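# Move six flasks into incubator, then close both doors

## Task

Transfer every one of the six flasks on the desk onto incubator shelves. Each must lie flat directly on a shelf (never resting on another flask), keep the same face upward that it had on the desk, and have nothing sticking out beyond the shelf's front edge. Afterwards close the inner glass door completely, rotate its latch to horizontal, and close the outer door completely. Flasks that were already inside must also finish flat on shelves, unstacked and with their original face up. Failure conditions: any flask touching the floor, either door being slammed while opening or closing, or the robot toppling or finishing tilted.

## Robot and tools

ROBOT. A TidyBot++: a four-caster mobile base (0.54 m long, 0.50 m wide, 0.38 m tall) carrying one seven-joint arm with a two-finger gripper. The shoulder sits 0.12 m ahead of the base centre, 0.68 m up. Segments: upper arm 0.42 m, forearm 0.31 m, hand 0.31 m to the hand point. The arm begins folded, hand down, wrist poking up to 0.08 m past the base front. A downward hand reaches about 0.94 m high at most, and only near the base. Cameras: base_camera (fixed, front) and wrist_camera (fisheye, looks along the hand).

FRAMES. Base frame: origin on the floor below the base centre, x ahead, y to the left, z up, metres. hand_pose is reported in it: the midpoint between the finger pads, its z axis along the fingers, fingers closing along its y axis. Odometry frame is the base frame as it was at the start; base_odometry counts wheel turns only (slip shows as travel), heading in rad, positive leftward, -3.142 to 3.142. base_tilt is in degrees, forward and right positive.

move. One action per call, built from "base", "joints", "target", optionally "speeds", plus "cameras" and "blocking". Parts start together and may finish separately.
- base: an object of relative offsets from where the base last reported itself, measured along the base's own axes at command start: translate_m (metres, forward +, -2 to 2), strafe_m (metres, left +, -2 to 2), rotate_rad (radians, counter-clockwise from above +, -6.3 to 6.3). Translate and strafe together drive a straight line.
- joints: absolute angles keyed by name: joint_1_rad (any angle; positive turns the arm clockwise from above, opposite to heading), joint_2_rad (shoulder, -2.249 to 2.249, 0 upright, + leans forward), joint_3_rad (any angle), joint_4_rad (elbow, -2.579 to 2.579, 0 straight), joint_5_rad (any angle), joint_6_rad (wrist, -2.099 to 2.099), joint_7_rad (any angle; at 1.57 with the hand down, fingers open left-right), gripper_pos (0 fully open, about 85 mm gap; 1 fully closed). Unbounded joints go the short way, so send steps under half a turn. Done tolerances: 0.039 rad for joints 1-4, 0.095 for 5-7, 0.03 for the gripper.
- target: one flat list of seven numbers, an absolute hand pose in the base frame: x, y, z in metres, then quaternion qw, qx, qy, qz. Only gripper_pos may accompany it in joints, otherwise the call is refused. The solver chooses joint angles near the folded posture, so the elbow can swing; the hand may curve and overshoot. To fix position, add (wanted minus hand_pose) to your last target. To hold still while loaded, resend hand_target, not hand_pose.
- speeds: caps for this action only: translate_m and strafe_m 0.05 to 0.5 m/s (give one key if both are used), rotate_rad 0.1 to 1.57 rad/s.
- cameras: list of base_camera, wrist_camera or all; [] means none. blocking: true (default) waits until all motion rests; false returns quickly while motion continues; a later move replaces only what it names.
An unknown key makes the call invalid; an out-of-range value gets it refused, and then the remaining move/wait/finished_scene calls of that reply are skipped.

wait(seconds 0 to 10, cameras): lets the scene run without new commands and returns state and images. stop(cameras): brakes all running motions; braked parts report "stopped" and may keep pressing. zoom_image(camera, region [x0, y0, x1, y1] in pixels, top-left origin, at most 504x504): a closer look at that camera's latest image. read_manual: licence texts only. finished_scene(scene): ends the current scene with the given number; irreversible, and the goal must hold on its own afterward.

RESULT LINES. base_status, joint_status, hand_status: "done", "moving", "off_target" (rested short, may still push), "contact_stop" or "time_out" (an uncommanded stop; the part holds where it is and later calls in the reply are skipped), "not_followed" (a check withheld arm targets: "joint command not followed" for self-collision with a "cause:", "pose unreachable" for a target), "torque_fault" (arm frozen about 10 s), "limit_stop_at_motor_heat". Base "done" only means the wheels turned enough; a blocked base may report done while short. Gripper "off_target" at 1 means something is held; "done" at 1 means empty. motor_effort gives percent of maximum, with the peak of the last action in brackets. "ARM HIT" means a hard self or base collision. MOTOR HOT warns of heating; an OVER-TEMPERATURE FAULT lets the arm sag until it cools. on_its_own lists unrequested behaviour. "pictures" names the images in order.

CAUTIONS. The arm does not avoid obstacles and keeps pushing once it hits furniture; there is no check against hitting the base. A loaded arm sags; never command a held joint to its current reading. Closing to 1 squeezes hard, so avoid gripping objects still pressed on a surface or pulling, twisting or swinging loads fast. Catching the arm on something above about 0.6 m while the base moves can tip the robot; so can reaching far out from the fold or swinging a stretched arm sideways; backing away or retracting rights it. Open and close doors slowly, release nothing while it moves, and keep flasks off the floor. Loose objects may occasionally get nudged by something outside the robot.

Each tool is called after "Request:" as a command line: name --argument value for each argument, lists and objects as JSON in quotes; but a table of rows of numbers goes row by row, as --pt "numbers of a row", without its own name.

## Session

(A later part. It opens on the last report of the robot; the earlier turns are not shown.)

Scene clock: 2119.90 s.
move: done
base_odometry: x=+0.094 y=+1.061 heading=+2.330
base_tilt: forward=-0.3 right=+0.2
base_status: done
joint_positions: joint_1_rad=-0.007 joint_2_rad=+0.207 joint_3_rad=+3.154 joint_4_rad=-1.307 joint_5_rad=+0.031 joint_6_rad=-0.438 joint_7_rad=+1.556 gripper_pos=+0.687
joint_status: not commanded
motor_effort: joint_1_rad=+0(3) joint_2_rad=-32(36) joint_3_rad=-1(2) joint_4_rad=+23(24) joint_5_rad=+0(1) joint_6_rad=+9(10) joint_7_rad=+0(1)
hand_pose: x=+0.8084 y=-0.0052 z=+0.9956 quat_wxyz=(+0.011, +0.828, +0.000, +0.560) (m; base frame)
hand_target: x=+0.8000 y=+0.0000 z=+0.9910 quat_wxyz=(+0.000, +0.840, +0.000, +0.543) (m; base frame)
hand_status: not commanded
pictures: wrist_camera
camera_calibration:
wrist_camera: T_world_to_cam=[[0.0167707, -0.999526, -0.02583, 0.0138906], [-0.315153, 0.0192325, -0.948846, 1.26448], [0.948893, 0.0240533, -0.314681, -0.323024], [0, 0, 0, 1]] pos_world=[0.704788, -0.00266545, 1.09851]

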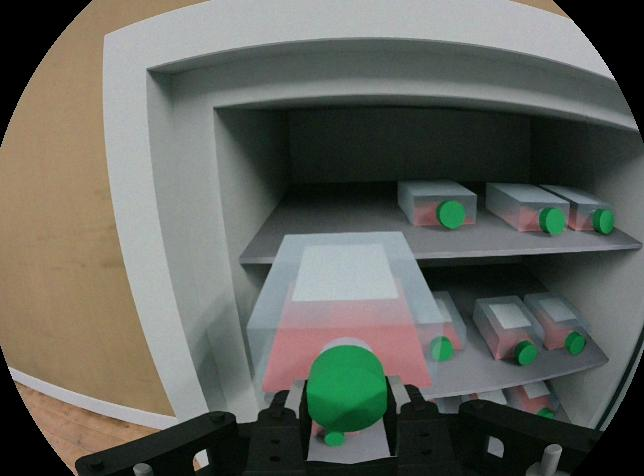

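Request:
move --base '{"translate_m": 0.12}' --speeds '{"translate_m": 0.1}' --cameras '["wrist_camera"]'

Request:
move --base '{"translate_m": 0.1}' --speeds '{"translate_m": 0.1}' --cameras '["wrist_camera"]'

Scene clock: 2128.97 s.
move: done
base_odometry: x=+0.012 y=+1.148 heading=+2.331
base_tilt: forward=-0.2 right=+0.2
base_status: done
joint_positions: joint_1_rad=-0.007 joint_2_rad=+0.207 joint_3_rad=+3.154 joint_4_rad=-1.306 joint_5_rad=+0.031 joint_6_rad=-0.439 joint_7_rad=+1.556 gripper_pos=+0.687
joint_status: not commanded
motor_effort: joint_1_rad=+0(2) joint_2_rad=-32(35) joint_3_rad=+0(2) joint_4_rad=+23(24) joint_5_rad=+1(1) joint_6_rad=+9(10) joint_7_rad=+0(1)
hand_pose: x=+0.8083 y=-0.0051 z=+0.9958 quat_wxyz=(+0.011, +0.828, +0.000, +0.560) (m; base frame)
hand_target: x=+0.8000 y=+0.0000 z=+0.9910 quat_wxyz=(+0.000, +0.840, +0.000, +0.543) (m; base frame)
hand_status: not commanded
pictures: wrist_camera
camera_calibration:
wrist_camera: T_world_to_cam=[[0.016698, -0.999522, -0.0260244, 0.0141607], [-0.315456, 0.0194322, -0.948741, 1.26477], [0.948793, 0.0240517, -0.314981, -0.322561], [0, 0, 0, 1]] pos_world=[0.704788, -0.00266523, 1.09871]

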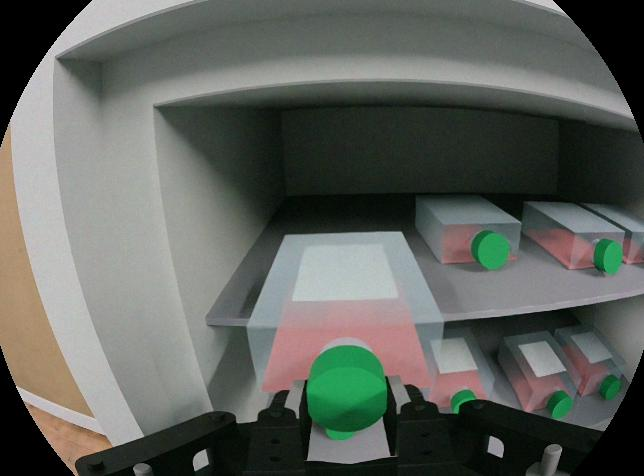

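Scene clock: 2130.53 s.
move: done
base_odometry: x=-0.057 y=+1.220 heading=+2.332
base_tilt: forward=-0.3 right=+0.1
base_status: done
joint_positions: joint_1_rad=-0.007 joint_2_rad=+0.207 joint_3_rad=+3.154 joint_4_rad=-1.306 joint_5_rad=+0.031 joint_6_rad=-0.440 joint_7_rad=+1.556 gripper_pos=+0.687
joint_status: not commanded
motor_effort: joint_1_rad=+0(1) joint_2_rad=-32(36) joint_3_rad=-1(2) joint_4_rad=+24(24) joint_5_rad=+0(1) joint_6_rad=+9(10) joint_7_rad=+0(1)
hand_pose: x=+0.8082 y=-0.0052 z=+0.9961 quat_wxyz=(+0.011, +0.828, +0.000, +0.560) (m; base frame)
hand_target: x=+0.8000 y=+0.0000 z=+0.9910 quat_wxyz=(+0.000, +0.840, +0.000, +0.543) (m; base frame)
hand_status: not commanded
pictures: wrist_camera
camera_calibration:
wrist_camera: T_world_to_cam=[[0.0166956, -0.999522, -0.0260235, 0.014171], [-0.315546, 0.0194298, -0.948711, 1.26506], [0.948763, 0.0240509, -0.315071, -0.322251], [0, 0, 0, 1]] pos_world=[0.704688, -0.00266524, 1.09901]

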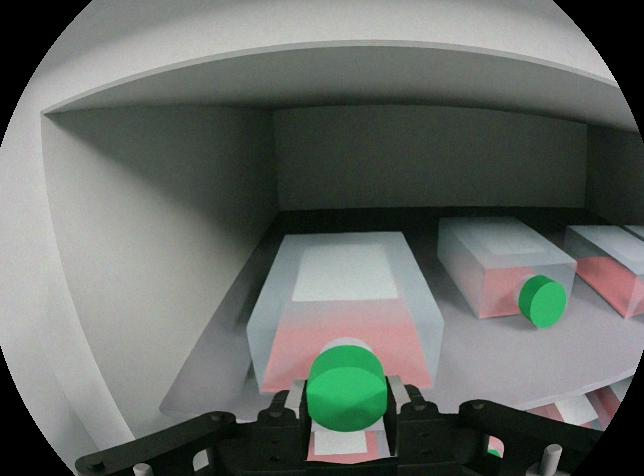

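Request:
move --base '{"translate_m": 0.1, "strafe_m": -0.008}' --speeds '{"translate_m": 0.1}' --cameras '["wrist_camera"]'

Request:
move --target '[0.80, 0, 0.981, 0, 0.836, 0, 0.549]' --cameras '["wrist_camera"]'

Request:
move --target '[0.80, 0, 0.974, 0, 0.831, 0, 0.5563]' --cameras '["wrist_camera"]'

Scene clock: 2137.97 s.
move: done
base_odometry: x=-0.121 y=+1.298 heading=+2.332
base_tilt: forward=-0.3 right=+0.2
base_status: done
joint_positions: joint_1_rad=-0.008 joint_2_rad=+0.189 joint_3_rad=+3.154 joint_4_rad=-1.308 joint_5_rad=+0.029 joint_6_rad=-0.460 joint_7_rad=+1.556 gripper_pos=+0.687
joint_status: not commanded
motor_effort: joint_1_rad=+0(2) joint_2_rad=-29(33) joint_3_rad=-1(2) joint_4_rad=+26(30) joint_5_rad=+0(2) joint_6_rad=+11(13) joint_7_rad=+0(1)
hand_pose: x=+0.8001 y=-0.0048 z=+1.0011 quat_wxyz=(+0.011, +0.830, +0.000, +0.558) (m; base frame)
hand_target: x=+0.8000 y=+0.0000 z=+0.9910 quat_wxyz=(+0.000, +0.840, +0.000, +0.543) (m; base frame)
hand_status: not commanded
pictures: wrist_camera
camera_calibration:
wrist_camera: T_world_to_cam=[[0.0166574, -0.999477, -0.027712, 0.0165338], [-0.319692, 0.020937, -0.94729, 1.2692], [0.947375, 0.0246387, -0.319176, -0.307806], [0, 0, 0, 1]] pos_world=[0.697084, -0.00246404, 1.10451]

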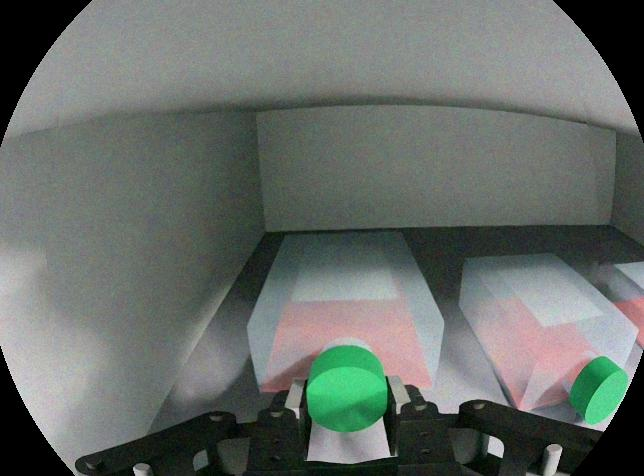

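Scene clock: 2138.70 s.
move: done
base_odometry: x=-0.121 y=+1.298 heading=+2.332
base_tilt: forward=-0.3 right=+0.2
base_status: not commanded
joint_positions: joint_1_rad=-0.008 joint_2_rad=+0.188 joint_3_rad=+3.154 joint_4_rad=-1.317 joint_5_rad=+0.029 joint_6_rad=-0.456 joint_7_rad=+1.556 gripper_pos=+0.687
joint_status: not commanded
motor_effort: joint_1_rad=+0(1) joint_2_rad=-28(29) joint_3_rad=-1(1) joint_4_rad=+22(27) joint_5_rad=+0(1) joint_6_rad=+9(11) joint_7_rad=+0(1)
hand_pose: x=+0.7995 y=-0.0048 z=+0.9971 quat_wxyz=(+0.011, +0.831, +0.000, +0.556) (m; base frame)
hand_target: x=+0.8000 y=+0.0000 z=+0.9810 quat_wxyz=(+0.000, +0.836, +0.000, +0.549) (m; base frame)
hand_status: done (0.017 m and 1.6 deg from the pose sent, 0.021 m and 1.8 deg at the start)
pictures: wrist_camera
camera_calibration:
wrist_camera: T_world_to_cam=[[0.0166239, -0.999475, -0.0278215, 0.0165842], [-0.324126, 0.0209358, -0.945782, 1.26725], [0.945868, 0.0247403, -0.323608, -0.302798], [0, 0, 0, 1]] pos_world=[0.696881, -0.00246411, 1.10102]

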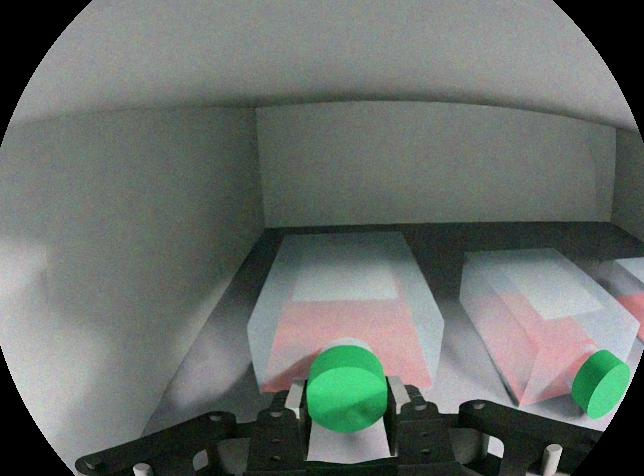

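Scene clock: 2139.40 s.
move: done
base_odometry: x=-0.121 y=+1.298 heading=+2.332
base_tilt: forward=-0.3 right=+0.2
base_status: not commanded
joint_positions: joint_1_rad=-0.008 joint_2_rad=+0.187 joint_3_rad=+3.154 joint_4_rad=-1.356 joint_5_rad=+0.029 joint_6_rad=-0.427 joint_7_rad=+1.556 gripper_pos=+0.687
joint_status: not commanded
motor_effort: joint_1_rad=+0(1) joint_2_rad=-30(32) joint_3_rad=-1(2) joint_4_rad=+22(23) joint_5_rad=+0(1) joint_6_rad=+7(9) joint_7_rad=+0(1)
hand_pose: x=+0.7984 y=-0.0046 z=+0.9833 quat_wxyz=(+0.010, +0.833, +0.000, +0.553) (m; base frame)
hand_target: x=+0.8000 y=+0.0000 z=+0.9740 quat_wxyz=(+0.000, +0.831, +0.000, +0.556) (m; base frame)
hand_status: done (0.010 m and 1.3 deg from the pose sent, 0.024 m and 1.2 deg at the start)
pictures: wrist_camera
camera_calibration:
wrist_camera: T_world_to_cam=[[0.0171279, -0.999461, -0.0280031, 0.0161719], [-0.331668, 0.0207421, -0.943168, 1.2573], [0.943241, 0.0254422, -0.331134, -0.296791], [0, 0, 0, 1]] pos_world=[0.696676, -0.00236482, 1.08802]

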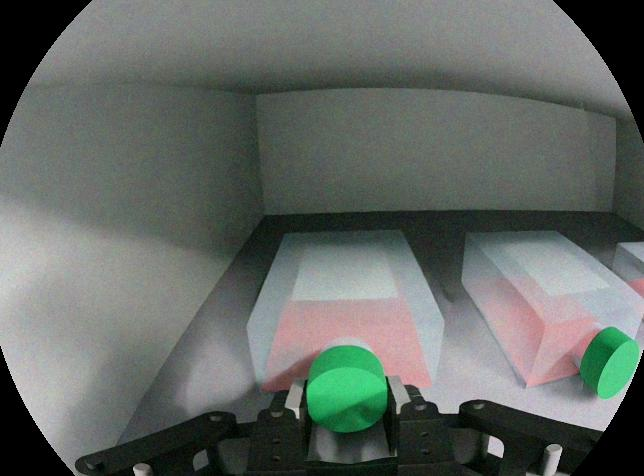

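Request:
move --target '[0.80, 0, 0.968, 0, 0.829, 0, 0.5593]' --cameras '["wrist_camera"]'

Scene clock: 2145.63 s.
move: off_target
base_odometry: x=-0.121 y=+1.298 heading=+2.332
base_tilt: forward=-0.2 right=+0.2
base_status: not commanded
joint_positions: joint_1_rad=-0.008 joint_2_rad=+0.182 joint_3_rad=+3.154 joint_4_rad=-1.376 joint_5_rad=+0.029 joint_6_rad=-0.397 joint_7_rad=+1.556 gripper_pos=+0.687
joint_status: not commanded
motor_effort: joint_1_rad=-1(1) joint_2_rad=-27(29) joint_3_rad=-1(2) joint_4_rad=+19(21) joint_5_rad=+0(1) joint_6_rad=+6(6) joint_7_rad=+0(1)
hand_pose: x=+0.7982 y=-0.0043 z=+0.9827 quat_wxyz=(+0.010, +0.829, +0.001, +0.559) (m; base frame)
hand_target: x=+0.8000 y=+0.0000 z=+0.9680 quat_wxyz=(+0.000, +0.829, +0.000, +0.559) (m; base frame)
hand_status: off_target (0.015 m and 1.2 deg from the pose sent, 0.016 m and 1.5 deg at the start)
pictures: wrist_camera
camera_calibration:
wrist_camera: T_world_to_cam=[[0.018457, -0.999444, -0.0277791, 0.0150747], [-0.318758, 0.020452, -0.947615, 1.25073], [0.947656, 0.026345, -0.318203, -0.313073], [0, 0, 0, 1]] pos_world=[0.695089, -0.00226577, 1.08601]

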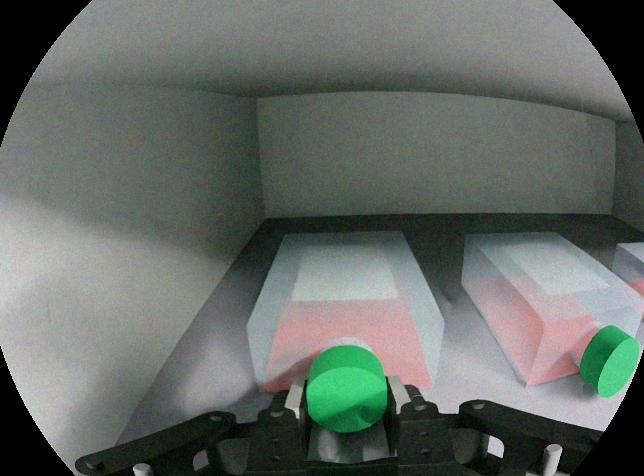

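Rested. Release.

Request:
move --target '[0.80, 0, 0.978, 0, 0.829, 0, 0.5593]' --cameras '[]'

Request:
move --joints '{"gripper_pos": 0.62}' --cameras '[]'

Request:
move --joints '{"gripper_pos": 0.45}' --cameras '[]'

Request:
move --base '{"translate_m": -0.15}' --speeds '{"translate_m": 0.1}' --cameras '["wrist_camera"]'

Request:
move --base '{"translate_m": -0.6}'

Scene clock: 2152.60 s.
move: done
base_odometry: x=-0.121 y=+1.298 heading=+2.332
base_tilt: forward=-0.3 right=+0.2
base_status: not commanded
joint_positions: joint_1_rad=-0.008 joint_2_rad=+0.182 joint_3_rad=+3.154 joint_4_rad=-1.375 joint_5_rad=+0.029 joint_6_rad=-0.397 joint_7_rad=+1.556 gripper_pos=+0.687
joint_status: not commanded
motor_effort: joint_1_rad=-1(1) joint_2_rad=-29(31) joint_3_rad=-1(2) joint_4_rad=+21(24) joint_5_rad=+0(1) joint_6_rad=+8(9) joint_7_rad=+0(0)
hand_pose: x=+0.7983 y=-0.0043 z=+0.9830 quat_wxyz=(+0.010, +0.829, +0.001, +0.559) (m; base frame)
hand_target: x=+0.8000 y=+0.0000 z=+0.9780 quat_wxyz=(+0.000, +0.829, +0.000, +0.559) (m; base frame)
hand_status: done (0.007 m and 1.2 deg from the pose sent, 0.007 m and 1.2 deg at the start)
pictures: none
No camera images: "cameras" was empty.

Scene clock: 2153.23 s.
move: done
base_odometry: x=-0.121 y=+1.298 heading=+2.332
base_tilt: forward=-0.3 right=+0.1
base_status: not commanded
joint_positions: joint_1_rad=-0.008 joint_2_rad=+0.182 joint_3_rad=+3.154 joint_4_rad=-1.375 joint_5_rad=+0.029 joint_6_rad=-0.397 joint_7_rad=+1.556 gripper_pos=+0.620
joint_status: all done
motor_effort: joint_1_rad=+0(1) joint_2_rad=-30(31) joint_3_rad=-1(2) joint_4_rad=+22(23) joint_5_rad=+0(1) joint_6_rad=+8(9) joint_7_rad=+0(1)
hand_pose: x=+0.7983 y=-0.0043 z=+0.9830 quat_wxyz=(+0.010, +0.829, +0.001, +0.559) (m; base frame)
hand_target: x=+0.8000 y=+0.0000 z=+0.9780 quat_wxyz=(+0.000, +0.829, +0.000, +0.559) (m; base frame)
hand_status: not commanded
pictures: none
No camera images: "cameras" was empty.

Scene clock: 2153.83 s.
move: done
base_odometry: x=-0.121 y=+1.298 heading=+2.332
base_tilt: forward=-0.3 right=+0.2
base_status: not commanded
joint_positions: joint_1_rad=-0.008 joint_2_rad=+0.182 joint_3_rad=+3.154 joint_4_rad=-1.375 joint_5_rad=+0.029 joint_6_rad=-0.397 joint_7_rad=+1.556 gripper_pos=+0.450
joint_status: all done
motor_effort: joint_1_rad=+0(1) joint_2_rad=-30(31) joint_3_rad=-1(1) joint_4_rad=+22(23) joint_5_rad=+0(1) joint_6_rad=+8(9) joint_7_rad=+0(1)
hand_pose: x=+0.7983 y=-0.0043 z=+0.9830 quat_wxyz=(+0.010, +0.829, +0.001, +0.559) (m; base frame)
hand_target: x=+0.8000 y=+0.0000 z=+0.9780 quat_wxyz=(+0.000, +0.829, +0.000, +0.559) (m; base frame)
hand_status: not commanded
pictures: none
No camera images: "cameras" was empty.

Scene clock: 2155.90 s.
move: done
base_odometry: x=-0.017 y=+1.189 heading=+2.332
base_tilt: forward=-0.4 right=+0.3
base_status: done
joint_positions: joint_1_rad=-0.008 joint_2_rad=+0.182 joint_3_rad=+3.154 joint_4_rad=-1.375 joint_5_rad=+0.029 joint_6_rad=-0.397 joint_7_rad=+1.556 gripper_pos=+0.450
joint_status: not commanded
motor_effort: joint_1_rad=+0(1) joint_2_rad=-30(34) joint_3_rad=-1(2) joint_4_rad=+22(23) joint_5_rad=+1(1) joint_6_rad=+8(9) joint_7_rad=+0(1)
hand_pose: x=+0.7983 y=-0.0043 z=+0.9833 quat_wxyz=(+0.010, +0.829, +0.001, +0.559) (m; base frame)
hand_target: x=+0.8000 y=+0.0000 z=+0.9780 quat_wxyz=(+0.000, +0.829, +0.000, +0.559) (m; base frame)
hand_status: not commanded
pictures: wrist_camera
camera_calibration:
wrist_camera: T_world_to_cam=[[0.0185156, -0.999437, -0.0279786, 0.0152646], [-0.317744, 0.0206507, -0.947952, 1.25087], [0.947996, 0.0264419, -0.317183, -0.31426], [0, 0, 0, 1]] pos_world=[0.695089, -0.00226563, 1.08651]

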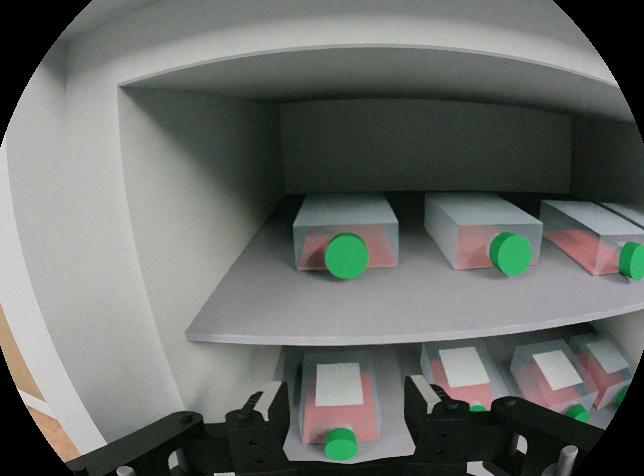

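Scene clock: 2158.30 s.
move: done
base_odometry: x=+0.397 y=+0.755 heading=+2.332
base_tilt: forward=-0.3 right=+0.2
base_status: done
joint_positions: joint_1_rad=-0.008 joint_2_rad=+0.178 joint_3_rad=+3.154 joint_4_rad=-1.375 joint_5_rad=+0.029 joint_6_rad=-0.397 joint_7_rad=+1.556 gripper_pos=+0.450
joint_status: not commanded
motor_effort: joint_1_rad=+0(1) joint_2_rad=-30(34) joint_3_rad=-1(2) joint_4_rad=+22(24) joint_5_rad=+0(1) joint_6_rad=+8(9) joint_7_rad=+0(1)
hand_pose: x=+0.7972 y=-0.0043 z=+0.9859 quat_wxyz=(+0.010, +0.828, +0.001, +0.561) (m; base frame)
hand_target: x=+0.8000 y=+0.0000 z=+0.9780 quat_wxyz=(+0.000, +0.829, +0.000, +0.559) (m; base frame)
hand_status: not commanded
pictures: base_camera, wrist_camera
camera_calibration:
wrist_camera: T_world_to_cam=[[0.0185899, -0.999435, -0.0280038, 0.0153317], [-0.314145, 0.0207515, -0.949148, 1.25125], [0.949193, 0.0264418, -0.313582, -0.3168], [0, 0, 0, 1]] pos_world=[0.693492, -0.00226552, 1.08871]

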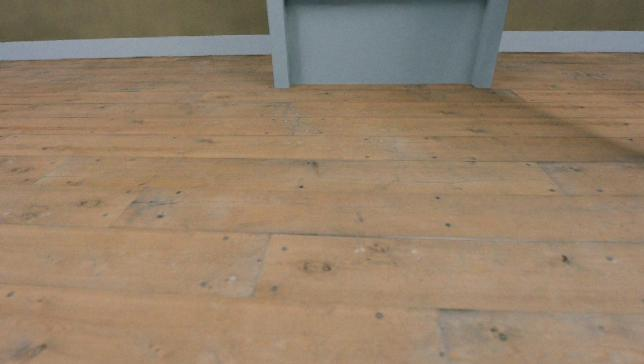

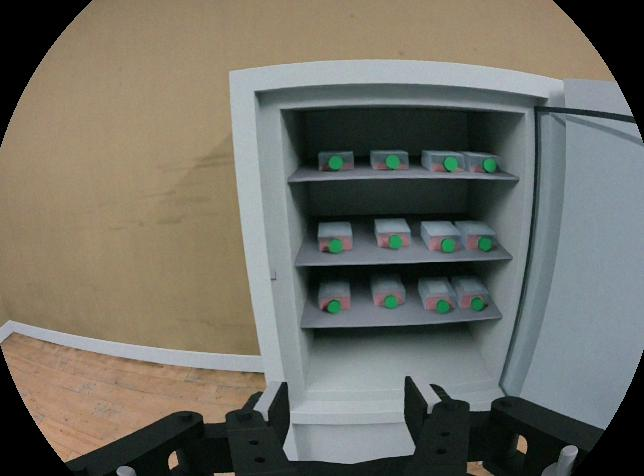

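Request:
move --target '[0.70, 0, 0.955, 0, 0.72, 0, 0.694]' --joints '{"gripper_pos": 1.0}' --base '{"rotate_rad": -0.45}'

Scene clock: 2169.03 s.
move: done
base_odometry: x=+0.397 y=+0.755 heading=+1.883
base_tilt: forward=-0.3 right=+0.2
base_status: done
joint_positions: joint_1_rad=+0.001 joint_2_rad=-0.017 joint_3_rad=+3.165 joint_4_rad=-2.021 joint_5_rad=+0.028 joint_6_rad=+0.332 joint_7_rad=+1.556 gripper_pos=+0.999
joint_status: all done
motor_effort: joint_1_rad=+0(5) joint_2_rad=-21(31) joint_3_rad=-1(5) joint_4_rad=+20(23) joint_5_rad=+0(1) joint_6_rad=+9(9) joint_7_rad=+0(1)
hand_pose: x=+0.7069 y=-0.0103 z=+0.9390 quat_wxyz=(+0.009, +0.742, -0.002, +0.670) (m; base frame)
hand_target: x=+0.7000 y=+0.0000 z=+0.9550 quat_wxyz=(+0.000, +0.720, +0.000, +0.694) (m; base frame)
hand_status: done (0.020 m and 3.8 deg from the pose sent, 0.102 m and 19.7 deg at the start)
pictures: base_camera, wrist_camera
camera_calibration:
wrist_camera: T_world_to_cam=[[0.0260051, -0.999343, -0.0252414, 0.00186262], [-0.0412373, 0.0241561, -0.998857, 1.03228], [0.998811, 0.0270162, -0.040582, -0.537169], [0, 0, 0, 1]] pos_world=[0.579051, -0.00856227, 1.00935]

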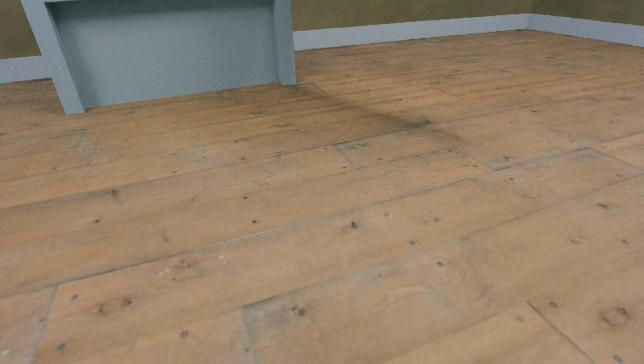

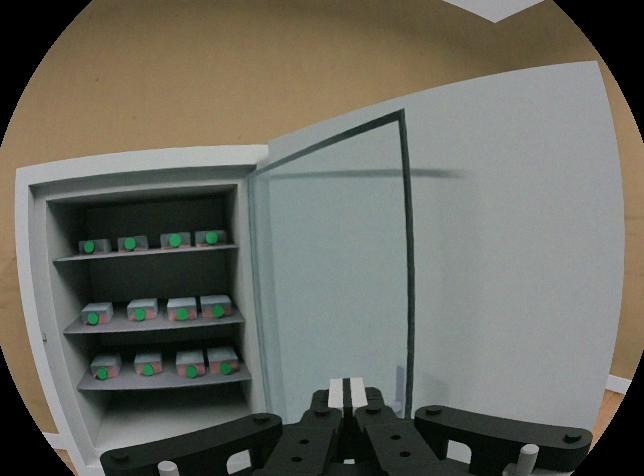

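Request:
move --base '{"rotate_rad": 0.449}' --cameras '[]'

Request:
move --target '[0.80, 0, 0.955, 0, 0.69, 0, 0.7238]' --base '{"strafe_m": -0.6}' --speeds '{"strafe_m": 0.25}'

Scene clock: 2190.77 s.
move: done
base_odometry: x=+0.397 y=+0.755 heading=+2.331
base_tilt: forward=-0.3 right=+0.3
base_status: done
joint_positions: joint_1_rad=-0.008 joint_2_rad=-0.017 joint_3_rad=+3.157 joint_4_rad=-2.021 joint_5_rad=+0.028 joint_6_rad=+0.335 joint_7_rad=+1.556 gripper_pos=+0.999
joint_status: not commanded
motor_effort: joint_1_rad=+0(3) joint_2_rad=-21(22) joint_3_rad=-1(3) joint_4_rad=+21(22) joint_5_rad=+0(1) joint_6_rad=+9(9) joint_7_rad=+0(1)
hand_pose: x=+0.7070 y=+0.0001 z=+0.9399 quat_wxyz=(+0.003, +0.741, +0.005, +0.671) (m; base frame)
hand_target: x=+0.7000 y=+0.0000 z=+0.9550 quat_wxyz=(+0.000, +0.720, +0.000, +0.694) (m; base frame)
hand_status: not commanded
pictures: none
No camera images: "cameras" was empty.

Scene clock: 2193.97 s.
move: done
base_odometry: x=+0.832 y=+1.169 heading=+2.330
base_tilt: forward=-0.3 right=+0.2
base_status: done
joint_positions: joint_1_rad=-0.007 joint_2_rad=+0.222 joint_3_rad=+3.157 joint_4_rad=-1.863 joint_5_rad=+0.028 joint_6_rad=+0.475 joint_7_rad=+1.556 gripper_pos=+0.999
joint_status: not commanded
motor_effort: joint_1_rad=+0(3) joint_2_rad=-30(32) joint_3_rad=-1(3) joint_4_rad=+21(22) joint_5_rad=+0(1) joint_6_rad=+9(10) joint_7_rad=+0(1)
hand_pose: x=+0.7967 y=+0.0005 z=+0.9250 quat_wxyz=(+0.003, +0.721, +0.006, +0.693) (m; base frame)
hand_target: x=+0.8000 y=+0.0000 z=+0.9550 quat_wxyz=(+0.000, +0.690, +0.000, +0.724) (m; base frame)
hand_status: done (0.030 m and 5.1 deg from the pose sent, 0.094 m and 8.4 deg at the start)
pictures: base_camera, wrist_camera
camera_calibration:
wrist_camera: T_world_to_cam=[[0.0471586, -0.998688, -0.0199563, -0.0117183], [0.01997, 0.0209171, -0.999582, 0.973731], [0.998688, 0.0467404, 0.0209303, -0.684446], [0, 0, 0, 1]] pos_world=[0.664655, -0.0000792858, 0.987415]

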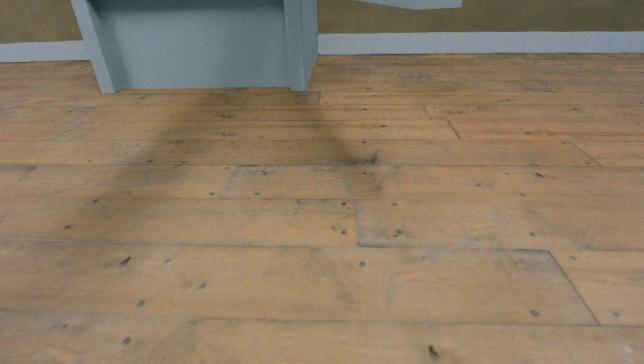

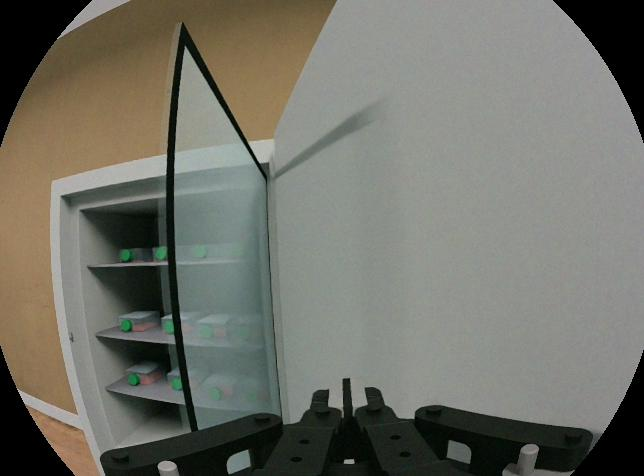

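Request:
move --base '{"translate_m": 0.12}' --speeds '{"translate_m": 0.08}' --cameras '["wrist_camera"]'

Request:
move --base '{"strafe_m": 0.08}' --speeds '{"strafe_m": 0.08}' --cameras '["wrist_camera"]'

Scene clock: 2209.07 s.
move: done
base_odometry: x=+0.749 y=+1.256 heading=+2.330
base_tilt: forward=-0.3 right=+0.2
base_status: done
joint_positions: joint_1_rad=-0.035 joint_2_rad=+0.224 joint_3_rad=+3.135 joint_4_rad=-1.860 joint_5_rad=+0.028 joint_6_rad=+0.477 joint_7_rad=+1.556 gripper_pos=+0.999
joint_status: not commanded
motor_effort: joint_1_rad=+6(8) joint_2_rad=-30(31) joint_3_rad=+4(7) joint_4_rad=+22(22) joint_5_rad=-1(2) joint_6_rad=+9(10) joint_7_rad=+0(1)
hand_pose: x=+0.7964 y=+0.0329 z=+0.9262 quat_wxyz=(-0.016, +0.720, +0.022, +0.694) (m; base frame)
hand_target: x=+0.8000 y=+0.0000 z=+0.9550 quat_wxyz=(+0.000, +0.690, +0.000, +0.724) (m; base frame)
hand_status: not commanded
pictures: wrist_camera
camera_calibration:
wrist_camera: T_world_to_cam=[[0.0965867, -0.99502, -0.0246257, -0.0144729], [0.0216423, 0.026835, -0.999406, 0.972552], [0.995089, 0.0959963, 0.0241265, -0.687483], [0, 0, 0, 1]] pos_world=[0.664457, 0.0254966, 0.988204]

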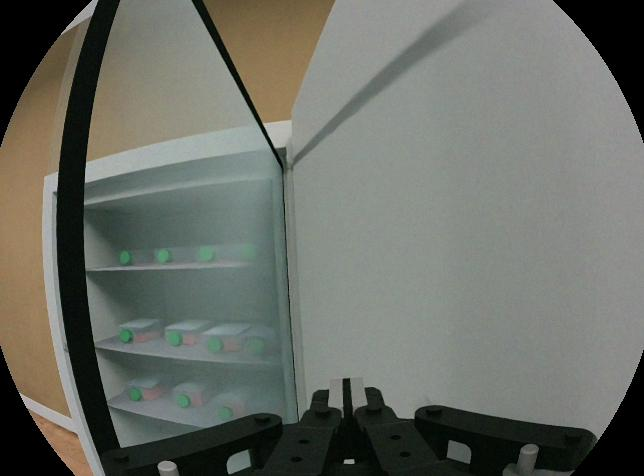

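Scene clock: 2210.60 s.
move: done
base_odometry: x=+0.691 y=+1.201 heading=+2.330
base_tilt: forward=-0.3 right=+0.2
base_status: done
joint_positions: joint_1_rad=-0.017 joint_2_rad=+0.224 joint_3_rad=+3.148 joint_4_rad=-1.860 joint_5_rad=+0.028 joint_6_rad=+0.478 joint_7_rad=+1.556 gripper_pos=+0.999
joint_status: not commanded
motor_effort: joint_1_rad=+0(6) joint_2_rad=-30(30) joint_3_rad=-1(5) joint_4_rad=+20(22) joint_5_rad=+0(2) joint_6_rad=+9(9) joint_7_rad=+0(1)
hand_pose: x=+0.7973 y=+0.0130 z=+0.9267 quat_wxyz=(-0.004, +0.719, +0.012, +0.694) (m; base frame)
hand_target: x=+0.8000 y=+0.0000 z=+0.9550 quat_wxyz=(+0.000, +0.690, +0.000, +0.724) (m; base frame)
hand_status: not commanded
pictures: wrist_camera
camera_calibration:
wrist_camera: T_world_to_cam=[[0.0662773, -0.997566, -0.0216559, -0.0129865], [0.0237446, 0.0232743, -0.999447, 0.971944], [0.997519, 0.0657264, 0.0252293, -0.689025], [0, 0, 0, 1]] pos_world=[0.665098, 0.00971094, 0.988509]

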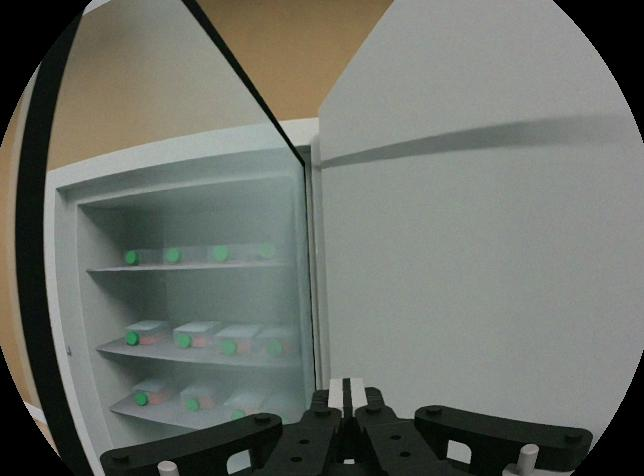

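Request:
move --base '{"strafe_m": 0.1}' --speeds '{"strafe_m": 0.08}' --cameras '["wrist_camera"]'

Request:
move --base '{"strafe_m": 0.1}' --speeds '{"strafe_m": 0.08}' --cameras '["wrist_camera"]'

Scene clock: 2218.00 s.
move: done
base_odometry: x=+0.618 y=+1.132 heading=+2.329
base_tilt: forward=-0.4 right=+0.2
base_status: done
joint_positions: joint_1_rad=-0.013 joint_2_rad=+0.224 joint_3_rad=+3.151 joint_4_rad=-1.860 joint_5_rad=+0.028 joint_6_rad=+0.478 joint_7_rad=+1.556 gripper_pos=+0.999
joint_status: not commanded
motor_effort: joint_1_rad=+0(4) joint_2_rad=-30(31) joint_3_rad=-1(4) joint_4_rad=+20(21) joint_5_rad=+0(1) joint_6_rad=+9(10) joint_7_rad=+0(1)
hand_pose: x=+0.7975 y=+0.0084 z=+0.9267 quat_wxyz=(-0.002, +0.719, +0.010, +0.694) (m; base frame)
hand_target: x=+0.8000 y=+0.0000 z=+0.9550 quat_wxyz=(+0.000, +0.690, +0.000, +0.724) (m; base frame)
hand_status: not commanded
pictures: wrist_camera
camera_calibration:
wrist_camera: T_world_to_cam=[[0.0593681, -0.998014, -0.0210543, -0.012576], [0.0241394, 0.0225206, -0.999455, 0.971776], [0.997944, 0.0588275, 0.0254285, -0.689313], [0, 0, 0, 1]] pos_world=[0.665184, 0.00611452, 0.98851]

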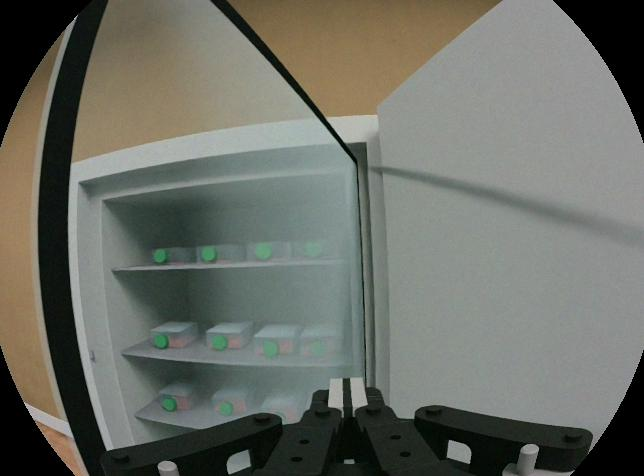

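Scene clock: 2219.80 s.
move: done
base_odometry: x=+0.546 y=+1.064 heading=+2.329
base_tilt: forward=-0.3 right=+0.2
base_status: done
joint_positions: joint_1_rad=-0.011 joint_2_rad=+0.224 joint_3_rad=+3.153 joint_4_rad=-1.860 joint_5_rad=+0.028 joint_6_rad=+0.478 joint_7_rad=+1.556 gripper_pos=+0.999
joint_status: not commanded
motor_effort: joint_1_rad=-1(4) joint_2_rad=-30(32) joint_3_rad=+0(4) joint_4_rad=+20(21) joint_5_rad=+0(1) joint_6_rad=+9(10) joint_7_rad=+0(1)
hand_pose: x=+0.7975 y=+0.0058 z=+0.9268 quat_wxyz=(+0.000, +0.719, +0.009, +0.695) (m; base frame)
hand_target: x=+0.8000 y=+0.0000 z=+0.9550 quat_wxyz=(+0.000, +0.690, +0.000, +0.724) (m; base frame)
hand_status: not commanded
pictures: wrist_camera
camera_calibration:
wrist_camera: T_world_to_cam=[[0.0552668, -0.998257, -0.0207107, -0.0122797], [0.0243513, 0.0220838, -0.99946, 0.971689], [0.998175, 0.0547326, 0.0255293, -0.689418], [0, 0, 0, 1]] pos_world=[0.665176, 0.0040167, 0.98851]

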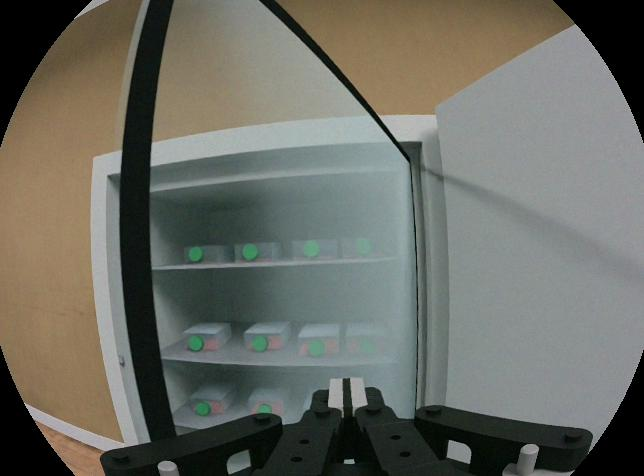

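Request:
move --base '{"translate_m": 0.04, "strafe_m": 0.1}' --speeds '{"strafe_m": 0.08}' --cameras '["wrist_camera"]'

Request:
move --base '{"translate_m": 0.06, "strafe_m": 0.09}' --speeds '{"strafe_m": 0.08}' --cameras '["wrist_camera"]'

Scene clock: 2228.67 s.
move: done
base_odometry: x=+0.446 y=+1.024 heading=+2.330
base_tilt: forward=-0.3 right=+0.2
base_status: done
joint_positions: joint_1_rad=-0.009 joint_2_rad=+0.224 joint_3_rad=+3.154 joint_4_rad=-1.860 joint_5_rad=+0.028 joint_6_rad=+0.478 joint_7_rad=+1.556 gripper_pos=+0.999
joint_status: not commanded
motor_effort: joint_1_rad=+0(4) joint_2_rad=-30(32) joint_3_rad=-1(4) joint_4_rad=+20(22) joint_5_rad=+0(1) joint_6_rad=+9(9) joint_7_rad=+0(1)
hand_pose: x=+0.7975 y=+0.0043 z=+0.9271 quat_wxyz=(+0.001, +0.719, +0.008, +0.695) (m; base frame)
hand_target: x=+0.8000 y=+0.0000 z=+0.9550 quat_wxyz=(+0.000, +0.690, +0.000, +0.724) (m; base frame)
hand_status: not commanded
pictures: wrist_camera
camera_calibration:
wrist_camera: T_world_to_cam=[[0.0529794, -0.998387, -0.0204041, -0.0122534], [0.0252172, 0.0217639, -0.999445, 0.971326], [0.998277, 0.0524355, 0.0263296, -0.690207], [0, 0, 0, 1]] pos_world=[0.665172, 0.00281786, 0.98871]

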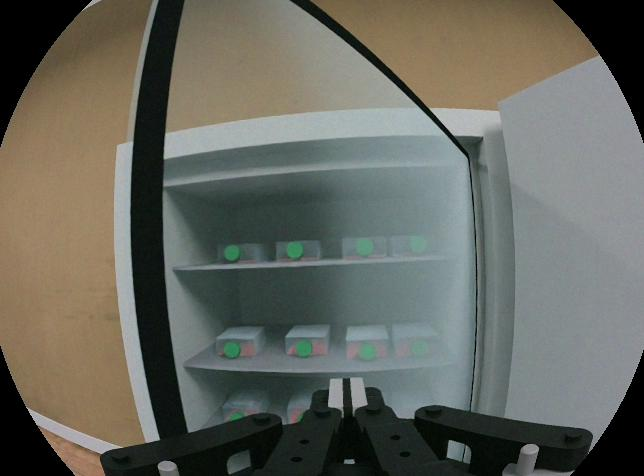

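Scene clock: 2230.60 s.
move: done
base_odometry: x=+0.339 y=+1.005 heading=+2.330
base_tilt: forward=-0.3 right=+0.2
base_status: done
joint_positions: joint_1_rad=-0.008 joint_2_rad=+0.224 joint_3_rad=+3.155 joint_4_rad=-1.860 joint_5_rad=+0.028 joint_6_rad=+0.478 joint_7_rad=+1.556 gripper_pos=+0.999
joint_status: not commanded
motor_effort: joint_1_rad=+0(4) joint_2_rad=-30(32) joint_3_rad=-1(4) joint_4_rad=+21(22) joint_5_rad=+0(2) joint_6_rad=+9(9) joint_7_rad=+0(1)
hand_pose: x=+0.7976 y=+0.0030 z=+0.9272 quat_wxyz=(+0.001, +0.719, +0.007, +0.695) (m; base frame)
hand_target: x=+0.8000 y=+0.0000 z=+0.9550 quat_wxyz=(+0.000, +0.690, +0.000, +0.724) (m; base frame)
hand_status: not commanded
pictures: wrist_camera
camera_calibration:
wrist_camera: T_world_to_cam=[[0.0510821, -0.998488, -0.0203242, -0.0119705], [0.0254623, 0.0216462, -0.999441, 0.971277], [0.99837, 0.0505361, 0.0265295, -0.690514], [0, 0, 0, 1]] pos_world=[0.665269, 0.00191898, 0.98881]

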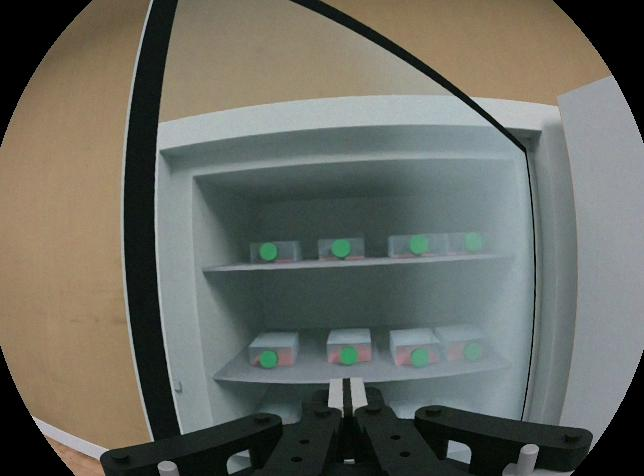

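Request:
move --base '{"translate_m": 0.09, "strafe_m": 0.08}' --speeds '{"strafe_m": 0.08}' --cameras '["wrist_camera"]'

Request:
move --base '{"translate_m": 0.1, "strafe_m": 0.04}' --speeds '{"translate_m": 0.08}' --cameras '["wrist_camera"]'

Scene clock: 2237.50 s.
move: done
base_odometry: x=+0.219 y=+1.015 heading=+2.330
base_tilt: forward=-0.4 right=+0.2
base_status: done
joint_positions: joint_1_rad=-0.008 joint_2_rad=+0.224 joint_3_rad=+3.155 joint_4_rad=-1.859 joint_5_rad=+0.028 joint_6_rad=+0.479 joint_7_rad=+1.556 gripper_pos=+0.999
joint_status: not commanded
motor_effort: joint_1_rad=-1(3) joint_2_rad=-30(32) joint_3_rad=-1(3) joint_4_rad=+20(22) joint_5_rad=+0(2) joint_6_rad=+9(9) joint_7_rad=+0(1)
hand_pose: x=+0.7978 y=+0.0024 z=+0.9274 quat_wxyz=(+0.002, +0.719, +0.007, +0.695) (m; base frame)
hand_target: x=+0.8000 y=+0.0000 z=+0.9550 quat_wxyz=(+0.000, +0.690, +0.000, +0.724) (m; base frame)
hand_status: not commanded
pictures: wrist_camera
camera_calibration:
wrist_camera: T_world_to_cam=[[0.0501964, -0.998535, -0.0202058, -0.012], [0.0261872, 0.0215402, -0.999425, 0.970887], [0.998396, 0.0496384, 0.0272301, -0.691299], [0, 0, 0, 1]] pos_world=[0.665368, 0.00141946, 0.98891]

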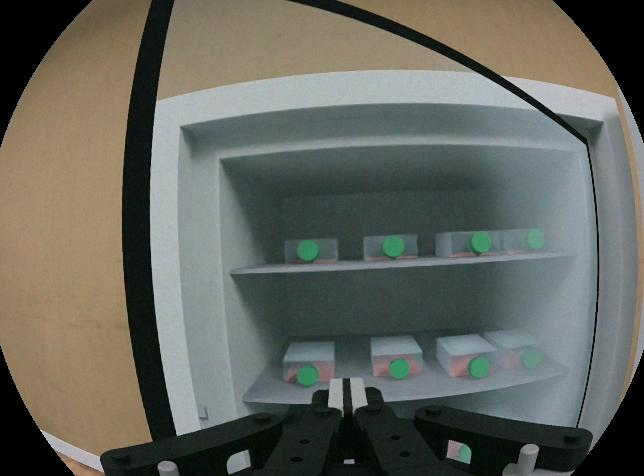

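Scene clock: 2239.40 s.
move: done
base_odometry: x=+0.121 y=+1.060 heading=+2.330
base_tilt: forward=-0.2 right=+0.2
base_status: done
joint_positions: joint_1_rad=-0.008 joint_2_rad=+0.225 joint_3_rad=+3.155 joint_4_rad=-1.858 joint_5_rad=+0.028 joint_6_rad=+0.480 joint_7_rad=+1.556 gripper_pos=+0.999
joint_status: not commanded
motor_effort: joint_1_rad=+0(3) joint_2_rad=-30(32) joint_3_rad=-1(3) joint_4_rad=+20(24) joint_5_rad=+0(1) joint_6_rad=+8(10) joint_7_rad=+0(1)
hand_pose: x=+0.7981 y=+0.0023 z=+0.9277 quat_wxyz=(+0.002, +0.719, +0.007, +0.695) (m; base frame)
hand_target: x=+0.8000 y=+0.0000 z=+0.9550 quat_wxyz=(+0.000, +0.690, +0.000, +0.724) (m; base frame)
hand_status: not commanded
pictures: wrist_camera
camera_calibration:
wrist_camera: T_world_to_cam=[[0.0500163, -0.998545, -0.0201642, -0.012032], [0.0271918, 0.0215434, -0.999398, 0.970385], [0.998378, 0.0494379, 0.0282298, -0.692577], [0, 0, 0, 1]] pos_world=[0.665669, 0.00131959, 0.989109]

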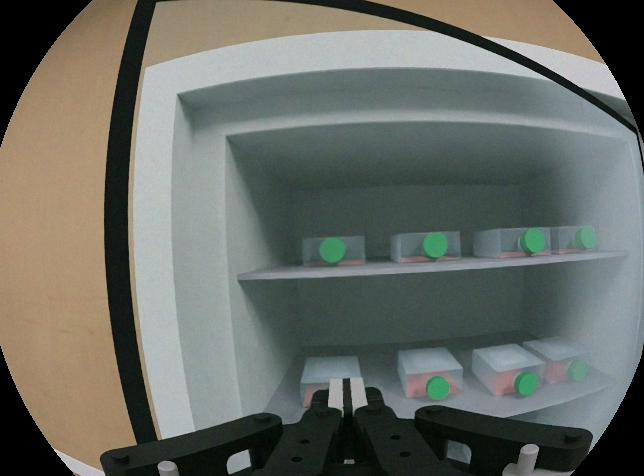

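Request:
move --base '{"translate_m": 0.1, "strafe_m": 0.02}' --speeds '{"translate_m": 0.06}' --cameras '["wrist_camera"]'

Request:
move --base '{"translate_m": 0.08}' --speeds '{"translate_m": 0.05}' --cameras '["wrist_camera"]'

Scene clock: 2245.80 s.
move: done
base_odometry: x=+0.038 y=+1.118 heading=+2.331
base_tilt: forward=-0.3 right=+0.2
base_status: done
joint_positions: joint_1_rad=-0.008 joint_2_rad=+0.225 joint_3_rad=+3.155 joint_4_rad=-1.857 joint_5_rad=+0.028 joint_6_rad=+0.480 joint_7_rad=+1.556 gripper_pos=+0.999
joint_status: not commanded
motor_effort: joint_1_rad=+0(2) joint_2_rad=-30(33) joint_3_rad=-1(2) joint_4_rad=+21(23) joint_5_rad=+1(1) joint_6_rad=+9(10) joint_7_rad=+0(1)
hand_pose: x=+0.7984 y=+0.0023 z=+0.9281 quat_wxyz=(+0.002, +0.718, +0.007, +0.696) (m; base frame)
hand_target: x=+0.8000 y=+0.0000 z=+0.9550 quat_wxyz=(+0.000, +0.690, +0.000, +0.724) (m; base frame)
hand_status: not commanded
pictures: wrist_camera
camera_calibration:
wrist_camera: T_world_to_cam=[[0.0501312, -0.99854, -0.0201165, -0.0121619], [0.0279903, 0.0215385, -0.999376, 0.970025], [0.99835, 0.0495369, 0.0290292, -0.693555], [0, 0, 0, 1]] pos_world=[0.66587, 0.00131952, 0.989309]

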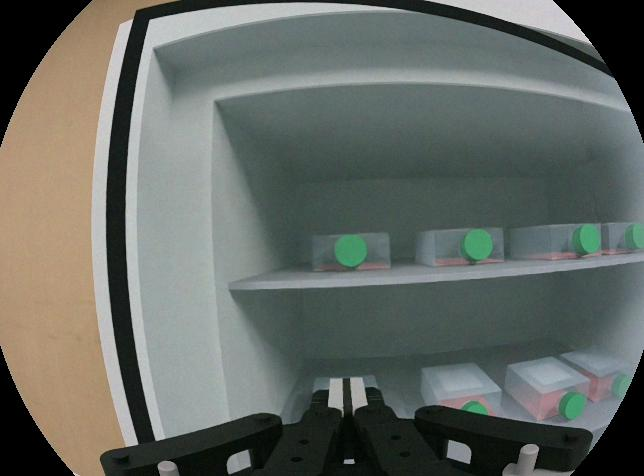

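Scene clock: 2247.90 s.
move: done
base_odometry: x=-0.018 y=+1.176 heading=+2.331
base_tilt: forward=-0.3 right=+0.2
base_status: done
joint_positions: joint_1_rad=-0.008 joint_2_rad=+0.225 joint_3_rad=+3.155 joint_4_rad=-1.857 joint_5_rad=+0.028 joint_6_rad=+0.481 joint_7_rad=+1.556 gripper_pos=+0.999
joint_status: not commanded
motor_effort: joint_1_rad=+0(1) joint_2_rad=-29(33) joint_3_rad=-1(2) joint_4_rad=+20(23) joint_5_rad=+0(1) joint_6_rad=+9(10) joint_7_rad=+0(1)
hand_pose: x=+0.7985 y=+0.0023 z=+0.9284 quat_wxyz=(+0.002, +0.718, +0.007, +0.696) (m; base frame)
hand_target: x=+0.8000 y=+0.0000 z=+0.9550 quat_wxyz=(+0.000, +0.690, +0.000, +0.724) (m; base frame)
hand_status: not commanded
pictures: wrist_camera
camera_calibration:
wrist_camera: T_world_to_cam=[[0.0501464, -0.99854, -0.0200758, -0.0122062], [0.0287907, 0.021538, -0.999353, 0.969769], [0.998327, 0.049536, 0.0298287, -0.694341], [0, 0, 0, 1]] pos_world=[0.665871, 0.00131952, 0.989608]

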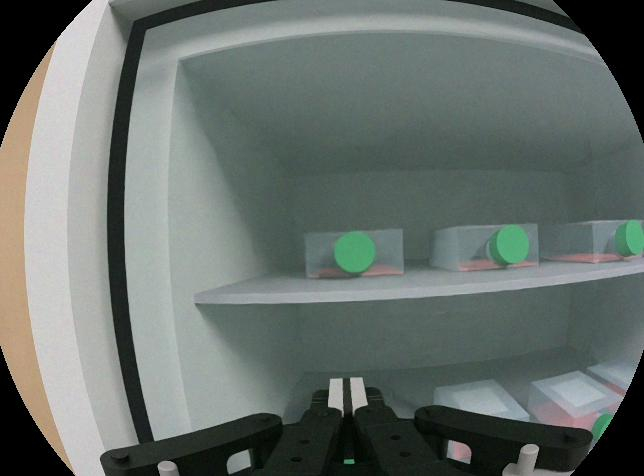

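Request:
move --base '{"translate_m": 0.05}' --speeds '{"translate_m": 0.05}' --cameras '["wrist_camera"]'

Request:
move --base '{"translate_m": 0.03}' --speeds '{"translate_m": 0.05}' --cameras '["wrist_camera"]'

Scene clock: 2254.20 s.
move: done
base_odometry: x=-0.052 y=+1.212 heading=+2.332
base_tilt: forward=-0.4 right=+0.2
base_status: done
joint_positions: joint_1_rad=-0.008 joint_2_rad=+0.183 joint_3_rad=+3.155 joint_4_rad=-1.905 joint_5_rad=+0.028 joint_6_rad=+0.481 joint_7_rad=+1.556 gripper_pos=+0.999
joint_status: not commanded
motor_effort: joint_1_rad=+0(1) joint_2_rad=-20(31) joint_3_rad=+0(2) joint_4_rad=+34(36) joint_5_rad=+0(1) joint_6_rad=+13(14) joint_7_rad=+0(1)
hand_pose: x=+0.7800 y=+0.0022 z=+0.9290 quat_wxyz=(+0.002, +0.720, +0.007, +0.694) (m; base frame)
hand_target: x=+0.8000 y=+0.0000 z=+0.9550 quat_wxyz=(+0.000, +0.690, +0.000, +0.724) (m; base frame)
hand_status: not commanded
pictures: wrist_camera
camera_calibration:
wrist_camera: T_world_to_cam=[[0.0498554, -0.998537, -0.0209315, -0.0103369], [0.0237603, 0.0221374, -0.999473, 0.97487], [0.998474, 0.0493317, 0.0248292, -0.671437], [0, 0, 0, 1]] pos_world=[0.647765, 0.0012203, 0.99081]

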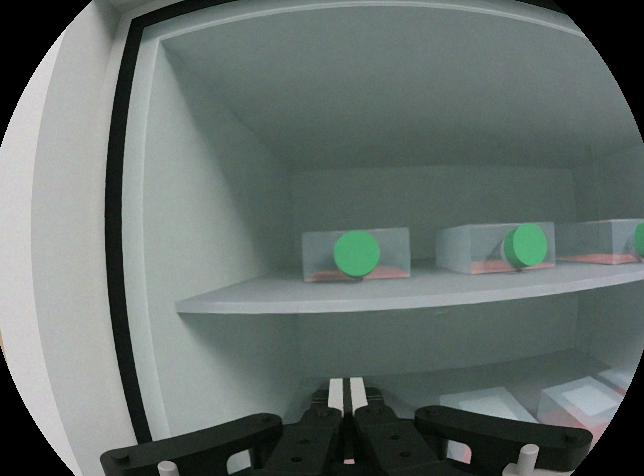

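Scene clock: 2255.33 s.
move: done
base_odometry: x=-0.072 y=+1.233 heading=+2.332
base_tilt: forward=-0.3 right=+0.2
base_status: done
joint_positions: joint_1_rad=-0.008 joint_2_rad=+0.120 joint_3_rad=+3.155 joint_4_rad=-1.976 joint_5_rad=+0.028 joint_6_rad=+0.481 joint_7_rad=+1.556 gripper_pos=+0.999
joint_status: not commanded
motor_effort: joint_1_rad=-1(3) joint_2_rad=-6(21) joint_3_rad=+0(2) joint_4_rad=+47(51) joint_5_rad=+0(2) joint_6_rad=+17(19) joint_7_rad=+0(1)
hand_pose: x=+0.7524 y=+0.0021 z=+0.9285 quat_wxyz=(+0.001, +0.722, +0.006, +0.691) (m; base frame)
hand_target: x=+0.8000 y=+0.0000 z=+0.9550 quat_wxyz=(+0.000, +0.690, +0.000, +0.724) (m; base frame)
hand_status: not commanded
pictures: wrist_camera
camera_calibration:
wrist_camera: T_world_to_cam=[[0.0496004, -0.998522, -0.0222187, -0.00773699], [0.0160104, 0.0230382, -0.999606, 0.981063], [0.998641, 0.0492251, 0.0171294, -0.636845], [0, 0, 0, 1]] pos_world=[0.620656, 0.00102134, 0.991413]

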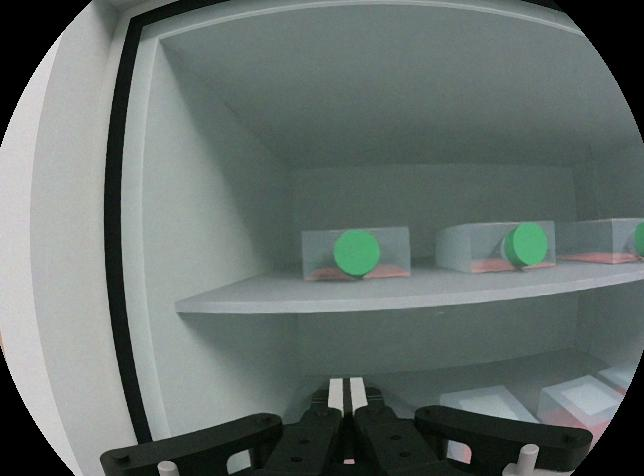

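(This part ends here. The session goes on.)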